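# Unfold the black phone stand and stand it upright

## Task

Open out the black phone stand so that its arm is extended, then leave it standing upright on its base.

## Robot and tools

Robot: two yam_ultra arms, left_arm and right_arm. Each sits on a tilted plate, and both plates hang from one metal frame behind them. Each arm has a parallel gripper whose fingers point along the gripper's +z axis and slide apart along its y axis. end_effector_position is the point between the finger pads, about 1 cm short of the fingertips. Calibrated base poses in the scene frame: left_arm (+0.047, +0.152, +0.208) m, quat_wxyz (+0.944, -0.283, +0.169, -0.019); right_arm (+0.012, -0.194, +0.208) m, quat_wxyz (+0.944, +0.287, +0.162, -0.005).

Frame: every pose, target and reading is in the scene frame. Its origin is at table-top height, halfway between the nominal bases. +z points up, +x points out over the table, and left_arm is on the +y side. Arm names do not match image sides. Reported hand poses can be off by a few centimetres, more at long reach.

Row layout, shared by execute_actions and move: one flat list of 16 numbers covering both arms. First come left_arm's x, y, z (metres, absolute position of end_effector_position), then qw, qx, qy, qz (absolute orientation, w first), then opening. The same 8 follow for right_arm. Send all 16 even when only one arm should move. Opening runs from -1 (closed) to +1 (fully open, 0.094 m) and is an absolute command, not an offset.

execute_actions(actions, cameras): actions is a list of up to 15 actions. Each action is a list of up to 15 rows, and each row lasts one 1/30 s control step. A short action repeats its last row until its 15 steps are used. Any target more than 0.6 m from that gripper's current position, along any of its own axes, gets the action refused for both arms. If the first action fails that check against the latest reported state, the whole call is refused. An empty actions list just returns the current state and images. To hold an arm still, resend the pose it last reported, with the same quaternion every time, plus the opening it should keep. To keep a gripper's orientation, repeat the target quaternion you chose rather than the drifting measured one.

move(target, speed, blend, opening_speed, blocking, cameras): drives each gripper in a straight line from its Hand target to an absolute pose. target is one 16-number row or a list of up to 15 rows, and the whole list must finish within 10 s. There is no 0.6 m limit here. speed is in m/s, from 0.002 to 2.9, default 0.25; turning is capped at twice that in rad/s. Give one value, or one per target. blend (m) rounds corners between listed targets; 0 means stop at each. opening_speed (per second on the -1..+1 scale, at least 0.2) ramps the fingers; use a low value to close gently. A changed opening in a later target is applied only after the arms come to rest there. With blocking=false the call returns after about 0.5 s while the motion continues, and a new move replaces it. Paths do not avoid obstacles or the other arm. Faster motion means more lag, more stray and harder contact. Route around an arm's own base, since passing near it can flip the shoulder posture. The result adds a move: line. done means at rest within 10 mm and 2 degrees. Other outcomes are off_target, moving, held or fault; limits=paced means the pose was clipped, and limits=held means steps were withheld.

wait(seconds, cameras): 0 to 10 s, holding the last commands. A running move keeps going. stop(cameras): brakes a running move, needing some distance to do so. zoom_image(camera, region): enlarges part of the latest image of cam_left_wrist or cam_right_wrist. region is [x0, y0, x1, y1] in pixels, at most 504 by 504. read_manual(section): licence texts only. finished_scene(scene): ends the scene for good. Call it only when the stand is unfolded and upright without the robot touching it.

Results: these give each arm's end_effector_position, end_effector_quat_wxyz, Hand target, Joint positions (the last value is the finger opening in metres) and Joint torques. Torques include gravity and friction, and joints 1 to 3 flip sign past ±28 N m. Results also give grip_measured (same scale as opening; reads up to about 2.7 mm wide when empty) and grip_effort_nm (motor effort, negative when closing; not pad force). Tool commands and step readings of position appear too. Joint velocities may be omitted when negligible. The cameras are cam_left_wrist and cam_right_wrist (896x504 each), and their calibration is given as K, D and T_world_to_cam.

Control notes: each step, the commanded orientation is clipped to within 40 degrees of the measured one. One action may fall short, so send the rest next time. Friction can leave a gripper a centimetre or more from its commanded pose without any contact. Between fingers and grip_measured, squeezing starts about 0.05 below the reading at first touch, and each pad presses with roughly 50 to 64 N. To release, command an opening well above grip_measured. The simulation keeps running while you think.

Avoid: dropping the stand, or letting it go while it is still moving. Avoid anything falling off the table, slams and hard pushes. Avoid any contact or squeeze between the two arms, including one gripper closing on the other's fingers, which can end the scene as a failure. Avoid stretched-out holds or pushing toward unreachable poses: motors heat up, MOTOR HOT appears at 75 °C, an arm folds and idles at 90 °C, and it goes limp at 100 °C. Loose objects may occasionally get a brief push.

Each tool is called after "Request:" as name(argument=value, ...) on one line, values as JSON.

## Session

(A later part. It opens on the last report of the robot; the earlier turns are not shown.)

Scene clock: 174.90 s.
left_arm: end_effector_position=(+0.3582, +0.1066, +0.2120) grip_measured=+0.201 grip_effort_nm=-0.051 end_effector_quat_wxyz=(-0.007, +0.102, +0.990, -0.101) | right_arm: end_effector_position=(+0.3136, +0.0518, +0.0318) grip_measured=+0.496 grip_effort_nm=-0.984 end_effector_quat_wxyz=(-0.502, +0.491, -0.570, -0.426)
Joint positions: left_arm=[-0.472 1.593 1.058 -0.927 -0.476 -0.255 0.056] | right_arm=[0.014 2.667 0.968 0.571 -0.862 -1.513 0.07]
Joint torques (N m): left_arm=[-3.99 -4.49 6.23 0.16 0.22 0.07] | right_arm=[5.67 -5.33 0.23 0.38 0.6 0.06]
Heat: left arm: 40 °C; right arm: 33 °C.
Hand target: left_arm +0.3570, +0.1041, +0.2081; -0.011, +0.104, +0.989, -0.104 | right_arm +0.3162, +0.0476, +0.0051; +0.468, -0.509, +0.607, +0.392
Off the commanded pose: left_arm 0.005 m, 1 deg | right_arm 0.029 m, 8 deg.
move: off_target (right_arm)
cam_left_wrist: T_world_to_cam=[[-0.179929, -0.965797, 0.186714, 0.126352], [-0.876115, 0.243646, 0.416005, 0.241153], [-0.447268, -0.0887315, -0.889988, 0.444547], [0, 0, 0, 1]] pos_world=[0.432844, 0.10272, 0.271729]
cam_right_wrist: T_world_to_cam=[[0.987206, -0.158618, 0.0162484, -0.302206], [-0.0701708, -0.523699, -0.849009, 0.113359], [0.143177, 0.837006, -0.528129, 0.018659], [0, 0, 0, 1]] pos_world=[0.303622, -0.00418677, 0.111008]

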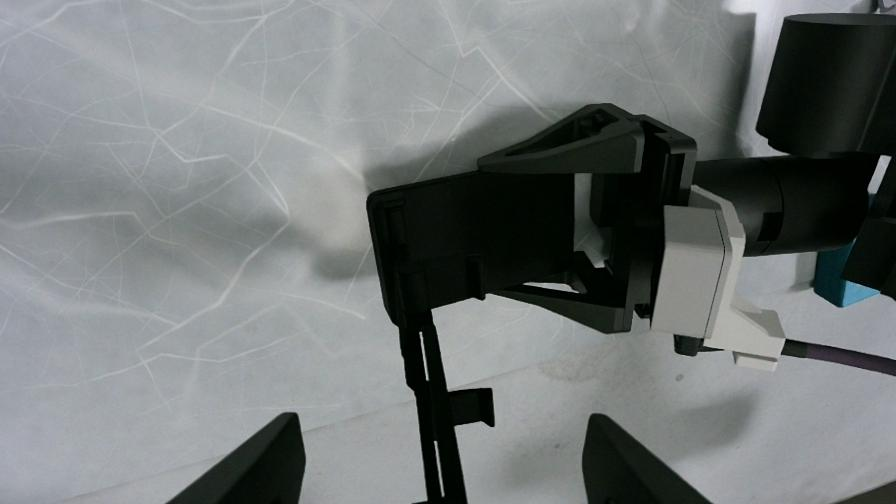

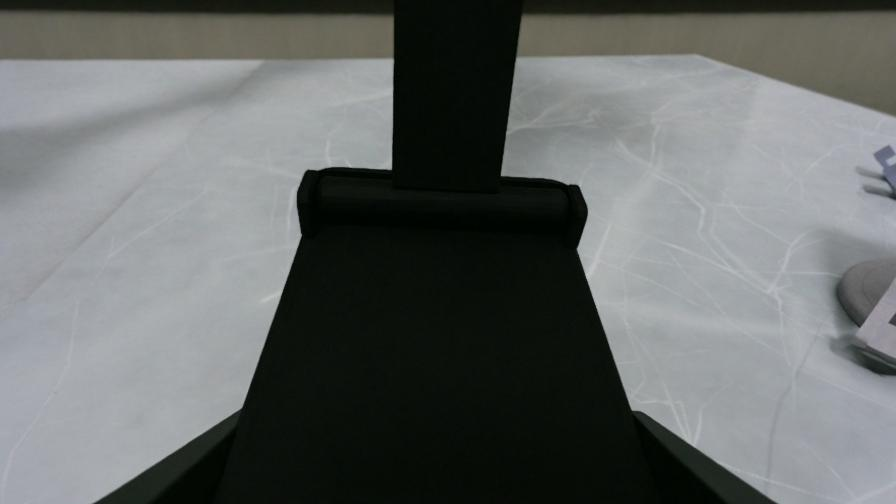

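Request:
move(target=[[0.356,0.104,0.159,-0.011,0.104,0.989,-0.104,0.2,0.317,0.05,0.003,0.467,-0.510,0.608,0.391,0.1],[0.356,0.104,0.159,-0.011,0.104,0.989,-0.104,-1,0.317,0.05,0.003,0.467,-0.510,0.608,0.391,0.1]], speed=0.08, opening_speed=0.5)

Request:
move(target=[[0.356,0.098,0.160,-0.027,0.101,0.961,-0.257,-1,0.317,0.05,0.0,0.467,-0.510,0.608,0.391,0.1],[0.356,0.089,0.165,-0.044,0.095,0.901,-0.420,-1,0.317,0.05,0.0,0.467,-0.510,0.608,0.391,0.1],[0.356,0.070,0.175,-0.056,0.088,0.838,-0.535,-1,0.317,0.05,0.0,0.467,-0.510,0.608,0.391,0.1]], speed=0.12)

Scene clock: 183.30 s.
left_arm: end_effector_position=(+0.3604, +0.1098, +0.1637) grip_measured=-0.861 grip_effort_nm=-1.009 end_effector_quat_wxyz=(-0.004, +0.096, +0.991, -0.095) | right_arm: end_effector_position=(+0.3139, +0.0524, +0.0315) grip_measured=+0.496 grip_effort_nm=-0.984 end_effector_quat_wxyz=(-0.501, +0.492, -0.571, -0.425)
Joint positions: left_arm=[-0.361 1.642 0.951 -0.709 -0.474 -0.139 0.007] | right_arm=[0.016 2.667 0.968 0.574 -0.856 -1.511 0.07]
Joint torques (N m): left_arm=[-4.36 -4.56 5.5 0.13 0.33 0.11] | right_arm=[5.49 -5.26 0.25 0.33 0.52 0.08]
Heat: left arm: 38 °C; right arm: 33 °C.
Hand target: left_arm +0.3559, +0.1042, +0.1592; -0.011, +0.104, +0.989, -0.104 | right_arm +0.3162, +0.0477, +0.0049; +0.468, -0.509, +0.607, +0.392
Off the commanded pose: left_arm 0.009 m, 2 deg | right_arm 0.029 m, 7 deg.
move: off_target (right_arm)
cam_left_wrist: T_world_to_cam=[[-0.170218, -0.969726, 0.17509, 0.13772], [-0.881876, 0.229191, 0.412027, 0.266806], [-0.439683, -0.0842737, -0.894191, 0.400337], [0, 0, 0, 1]] pos_world=[0.434753, 0.106139, 0.223933]
cam_right_wrist: T_world_to_cam=[[0.987196, -0.158489, 0.0180137, -0.302452], [-0.0692719, -0.527705, -0.846598, 0.113218], [0.143682, 0.834511, -0.531928, 0.0180926], [0, 0, 0, 1]] pos_world=[0.303823, -0.00328818, 0.110922]

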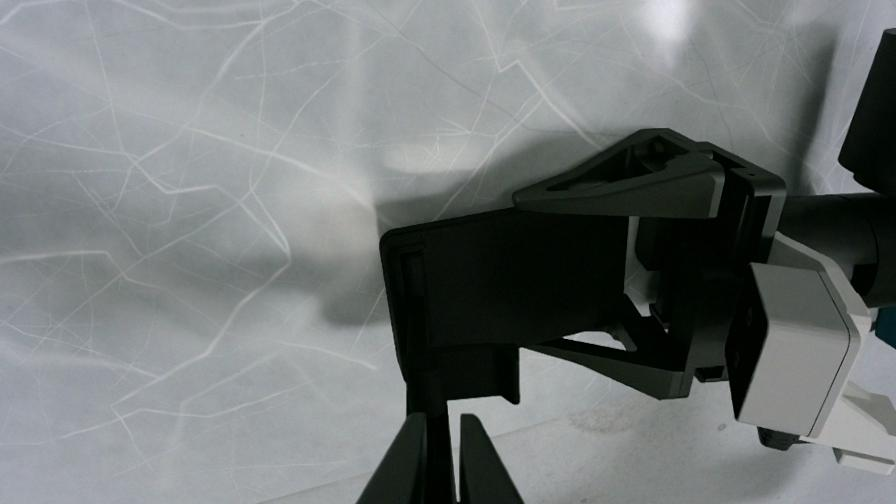

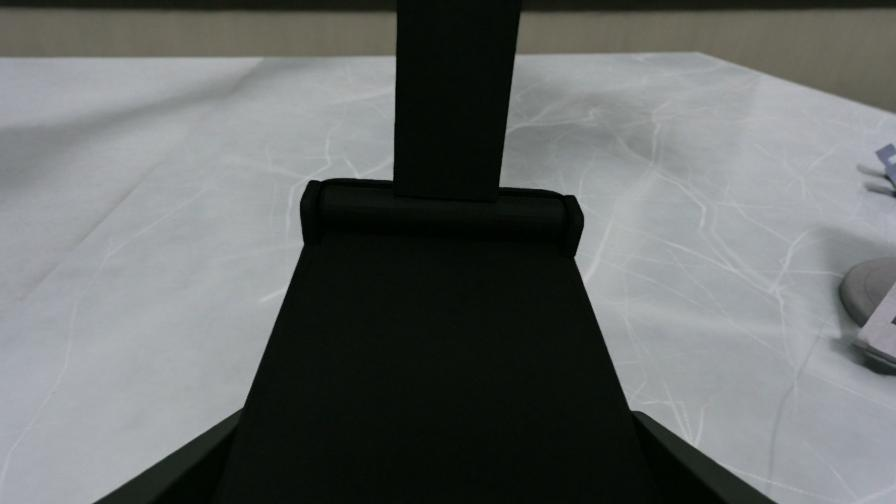

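Scene clock: 188.00 s.
left_arm: end_effector_position=(+0.3570, +0.0890, +0.1763) grip_measured=-0.847 grip_effort_nm=-1.013 end_effector_quat_wxyz=(-0.057, +0.084, +0.861, -0.498) | right_arm: end_effector_position=(+0.3164, +0.0524, +0.0311) grip_measured=+0.496 grip_effort_nm=-0.979 end_effector_quat_wxyz=(-0.503, +0.493, -0.571, -0.422)
Joint positions: left_arm=[0.073 1.724 1.053 -0.832 0.453 0.326 0.007] | right_arm=[0.017 2.667 0.974 0.575 -0.854 -1.511 0.07]
Joint torques (N m): left_arm=[-4.93 -3.82 4.01 -0.37 1.39 0.27] | right_arm=[4.86 -4.56 0.46 0.3 0.47 -0.02]
Heat: left arm: 38 °C; right arm: 33 °C.
Hand target: left_arm +0.3553, +0.0715, +0.1758; -0.056, +0.087, +0.839, -0.534 | right_arm +0.3158, +0.0477, +0.0022; +0.467, -0.509, +0.607, +0.392
Off the commanded pose: left_arm 0.019 m, 5 deg | right_arm 0.031 m, 7 deg.
move: off_target (left_arm, right_arm)
cam_left_wrist: T_world_to_cam=[[-0.0696949, -0.507575, 0.858784, -0.0827994], [-0.810897, 0.530236, 0.247582, 0.240231], [-0.581024, -0.67913, -0.448546, 0.433182], [0, 0, 0, 1]] pos_world=[0.440721, 0.124781, 0.205932]
cam_right_wrist: T_world_to_cam=[[0.986531, -0.161781, 0.0241426, -0.304749], [-0.066178, -0.529735, -0.845578, 0.112191], [0.149588, 0.832591, -0.533306, 0.0157507], [0, 0, 0, 1]] pos_world=[0.305713, -0.00298491, 0.110624]

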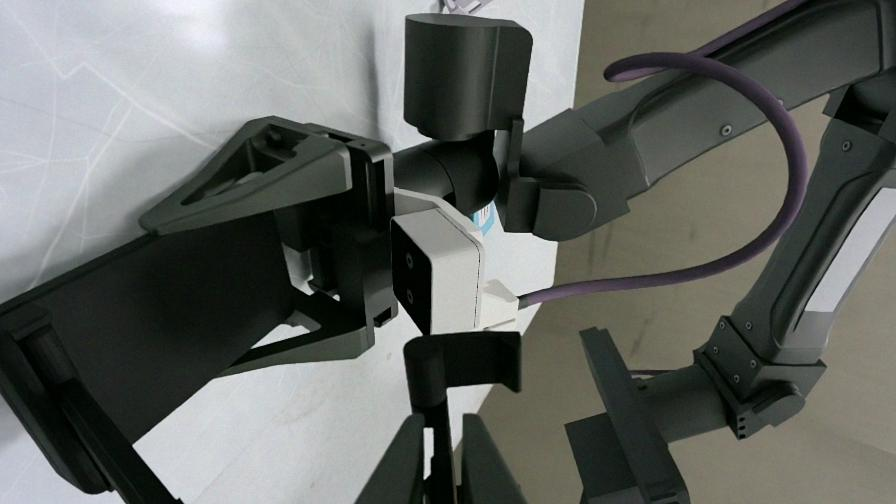

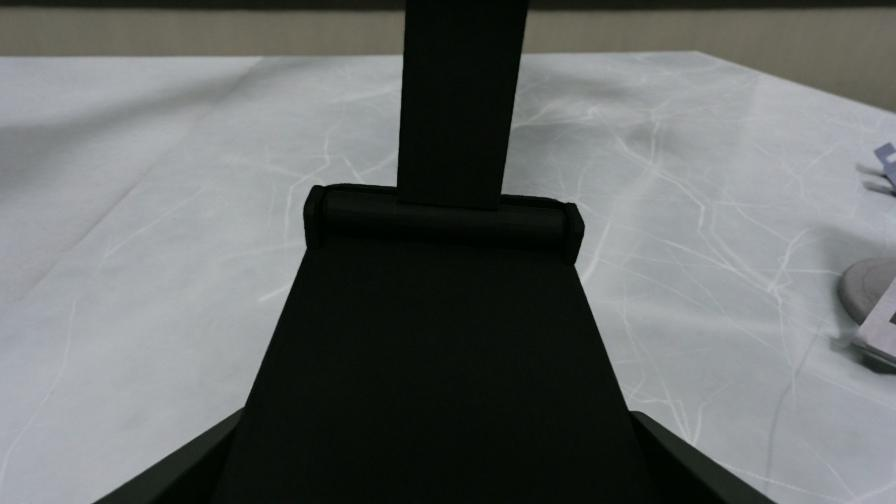

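Same as scene 1. Release both.

Request:
move(target=[[0.355,0.082,0.173,-0.056,0.088,0.862,-0.496,-0.5,0.317,0.05,0.003,0.467,-0.510,0.608,0.391,0.1],[0.355,0.172,0.225,-0.056,0.088,0.862,-0.496,0.2,0.317,0.05,0.003,0.467,-0.510,0.608,0.391,0.1]], speed=0.09, opening_speed=0.5)

Request:
move(target=[[0.355,0.172,0.225,-0.056,0.088,0.862,-0.496,0.2,0.316,0.051,0.028,0.49,-0.49,0.58,0.42,0.95],[0.355,0.172,0.25,-0.056,0.088,0.862,-0.496,0.2,0.295,-0.110,0.055,0.467,-0.510,0.608,0.391,0.95]], speed=0.1, opening_speed=0.4)

Scene clock: 196.33 s.
left_arm: end_effector_position=(+0.3474, +0.1662, +0.2182) grip_measured=+0.199 grip_effort_nm=0.085 end_effector_quat_wxyz=(-0.079, +0.087, +0.860, -0.496) | right_arm: end_effector_position=(+0.3165, +0.0524, +0.0312) grip_measured=+0.496 grip_effort_nm=-0.984 end_effector_quat_wxyz=(-0.503, +0.493, -0.571, -0.422)
Joint positions: left_arm=[0.23 1.609 1.223 -1.235 0.44 0.503 0.056] | right_arm=[0.017 2.667 0.974 0.575 -0.854 -1.51 0.07]
Joint torques (N m): left_arm=[-2.74 -10.09 7.1 -1.14 0.58 0.16] | right_arm=[5.24 -5.23 -0.17 0.29 0.54 0.03]
Heat: left arm: 39 °C; right arm: 33 °C.
Hand target: left_arm +0.3548, +0.1719, +0.2250; -0.056, +0.088, +0.862, -0.496 | right_arm +0.3161, +0.0478, +0.0048; +0.468, -0.509, +0.607, +0.392
Off the commanded pose: left_arm 0.012 m, 3 deg | right_arm 0.028 m, 7 deg.
move: off_target (left_arm, right_arm); target 2's new opening was sent with left_arm's hand 0.012 m and 3 deg from that target
cam_left_wrist: T_world_to_cam=[[-0.0539567, -0.509295, 0.858899, -0.0855648], [-0.786799, 0.551317, 0.277483, 0.162771], [-0.614846, -0.660809, -0.43046, 0.50359], [0, 0, 0, 1]] pos_world=[0.433082, 0.19946, 0.245101]
cam_right_wrist: T_world_to_cam=[[0.986498, -0.162096, 0.0233621, -0.30477], [-0.0668768, -0.528938, -0.846021, 0.112493], [0.149494, 0.833036, -0.532637, 0.0158269], [0, 0, 0, 1]] pos_world=[0.305812, -0.0030843, 0.110722]

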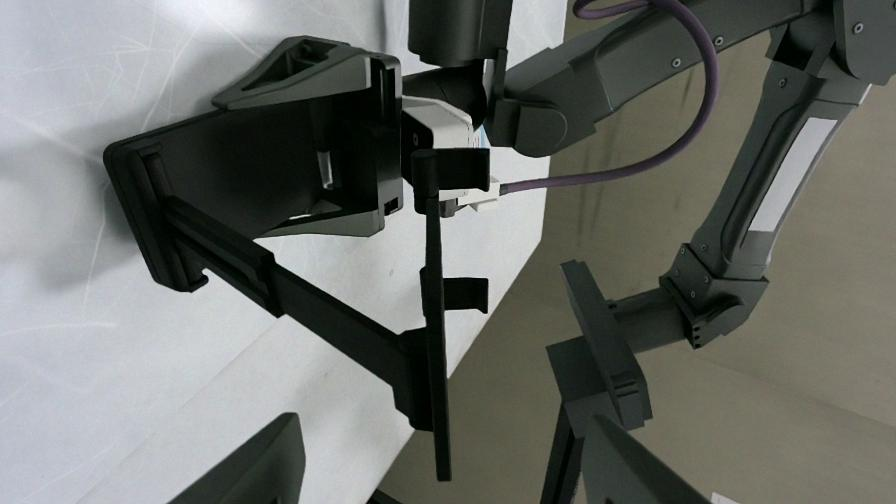

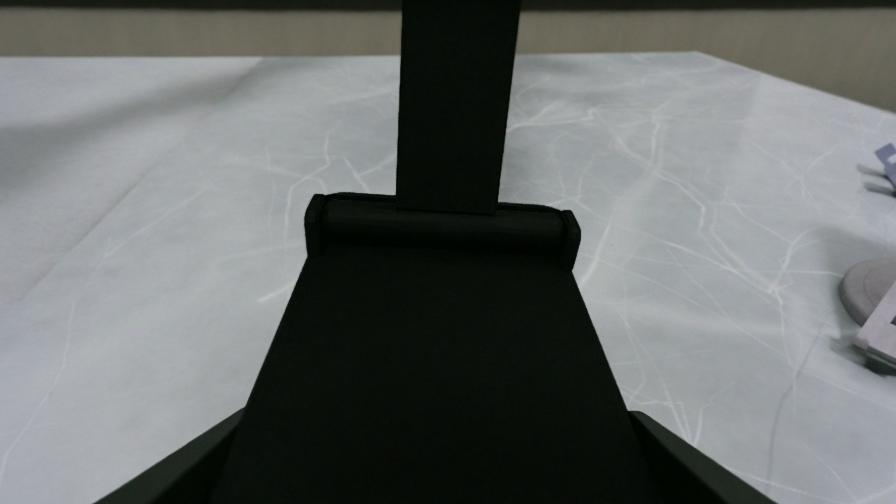

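Scene clock: 201.17 s.
left_arm: end_effector_position=(+0.3470, +0.1716, +0.2375) grip_measured=+0.199 grip_effort_nm=0.085 end_effector_quat_wxyz=(-0.081, +0.080, +0.862, -0.495) | right_arm: end_effector_position=(+0.2896, -0.1053, +0.0511) grip_measured=+0.948 grip_effort_nm=0.173 end_effector_quat_wxyz=(-0.460, +0.511, -0.609, -0.395)
Joint positions: left_arm=[0.214 1.563 1.248 -1.292 0.44 0.469 0.056] | right_arm=[-0.369 2.19 0.807 -0.117 -0.825 -2.017 0.091]
Joint torques (N m): left_arm=[-5.23 -10.32 7.75 -1.12 0.6 -0.02] | right_arm=[3.62 -8.08 -0.44 -0.86 -0.74 -0.12]
Heat: left arm: 40 °C; right arm: 34 °C.
Hand target: left_arm +0.3546, +0.1720, +0.2499; -0.056, +0.088, +0.862, -0.496 | right_arm +0.2950, -0.1099, +0.0549; +0.467, -0.510, +0.608, +0.391
Off the commanded pose: left_arm 0.015 m, 3 deg | right_arm 0.008 m, 1 deg.
move: off_target (left_arm)
cam_left_wrist: T_world_to_cam=[[-0.0412379, -0.515084, 0.856147, -0.102069], [-0.790519, 0.540857, 0.28732, 0.154858], [-0.611047, -0.664952, -0.429488, 0.514326], [0, 0, 0, 1]] pos_world=[0.432487, 0.205672, 0.263789]
cam_right_wrist: T_world_to_cam=[[0.985799, -0.167929, -0.000982636, -0.303379], [-0.108018, -0.629601, -0.769373, 0.0415008], [0.128581, 0.758553, -0.638799, 0.165399], [0, 0, 0, 1]] pos_world=[0.282286, -0.150281, 0.137288]

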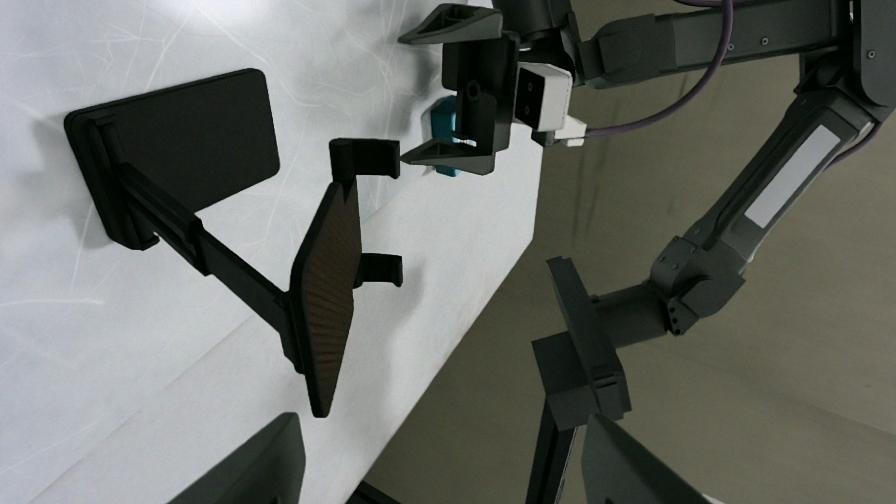

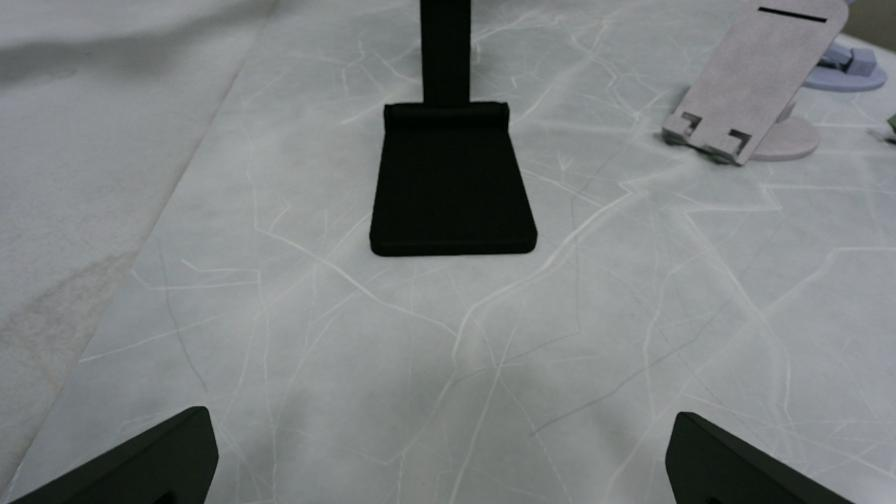

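Request:
finished_scene(scene=2)

The scene is finished: the task was done.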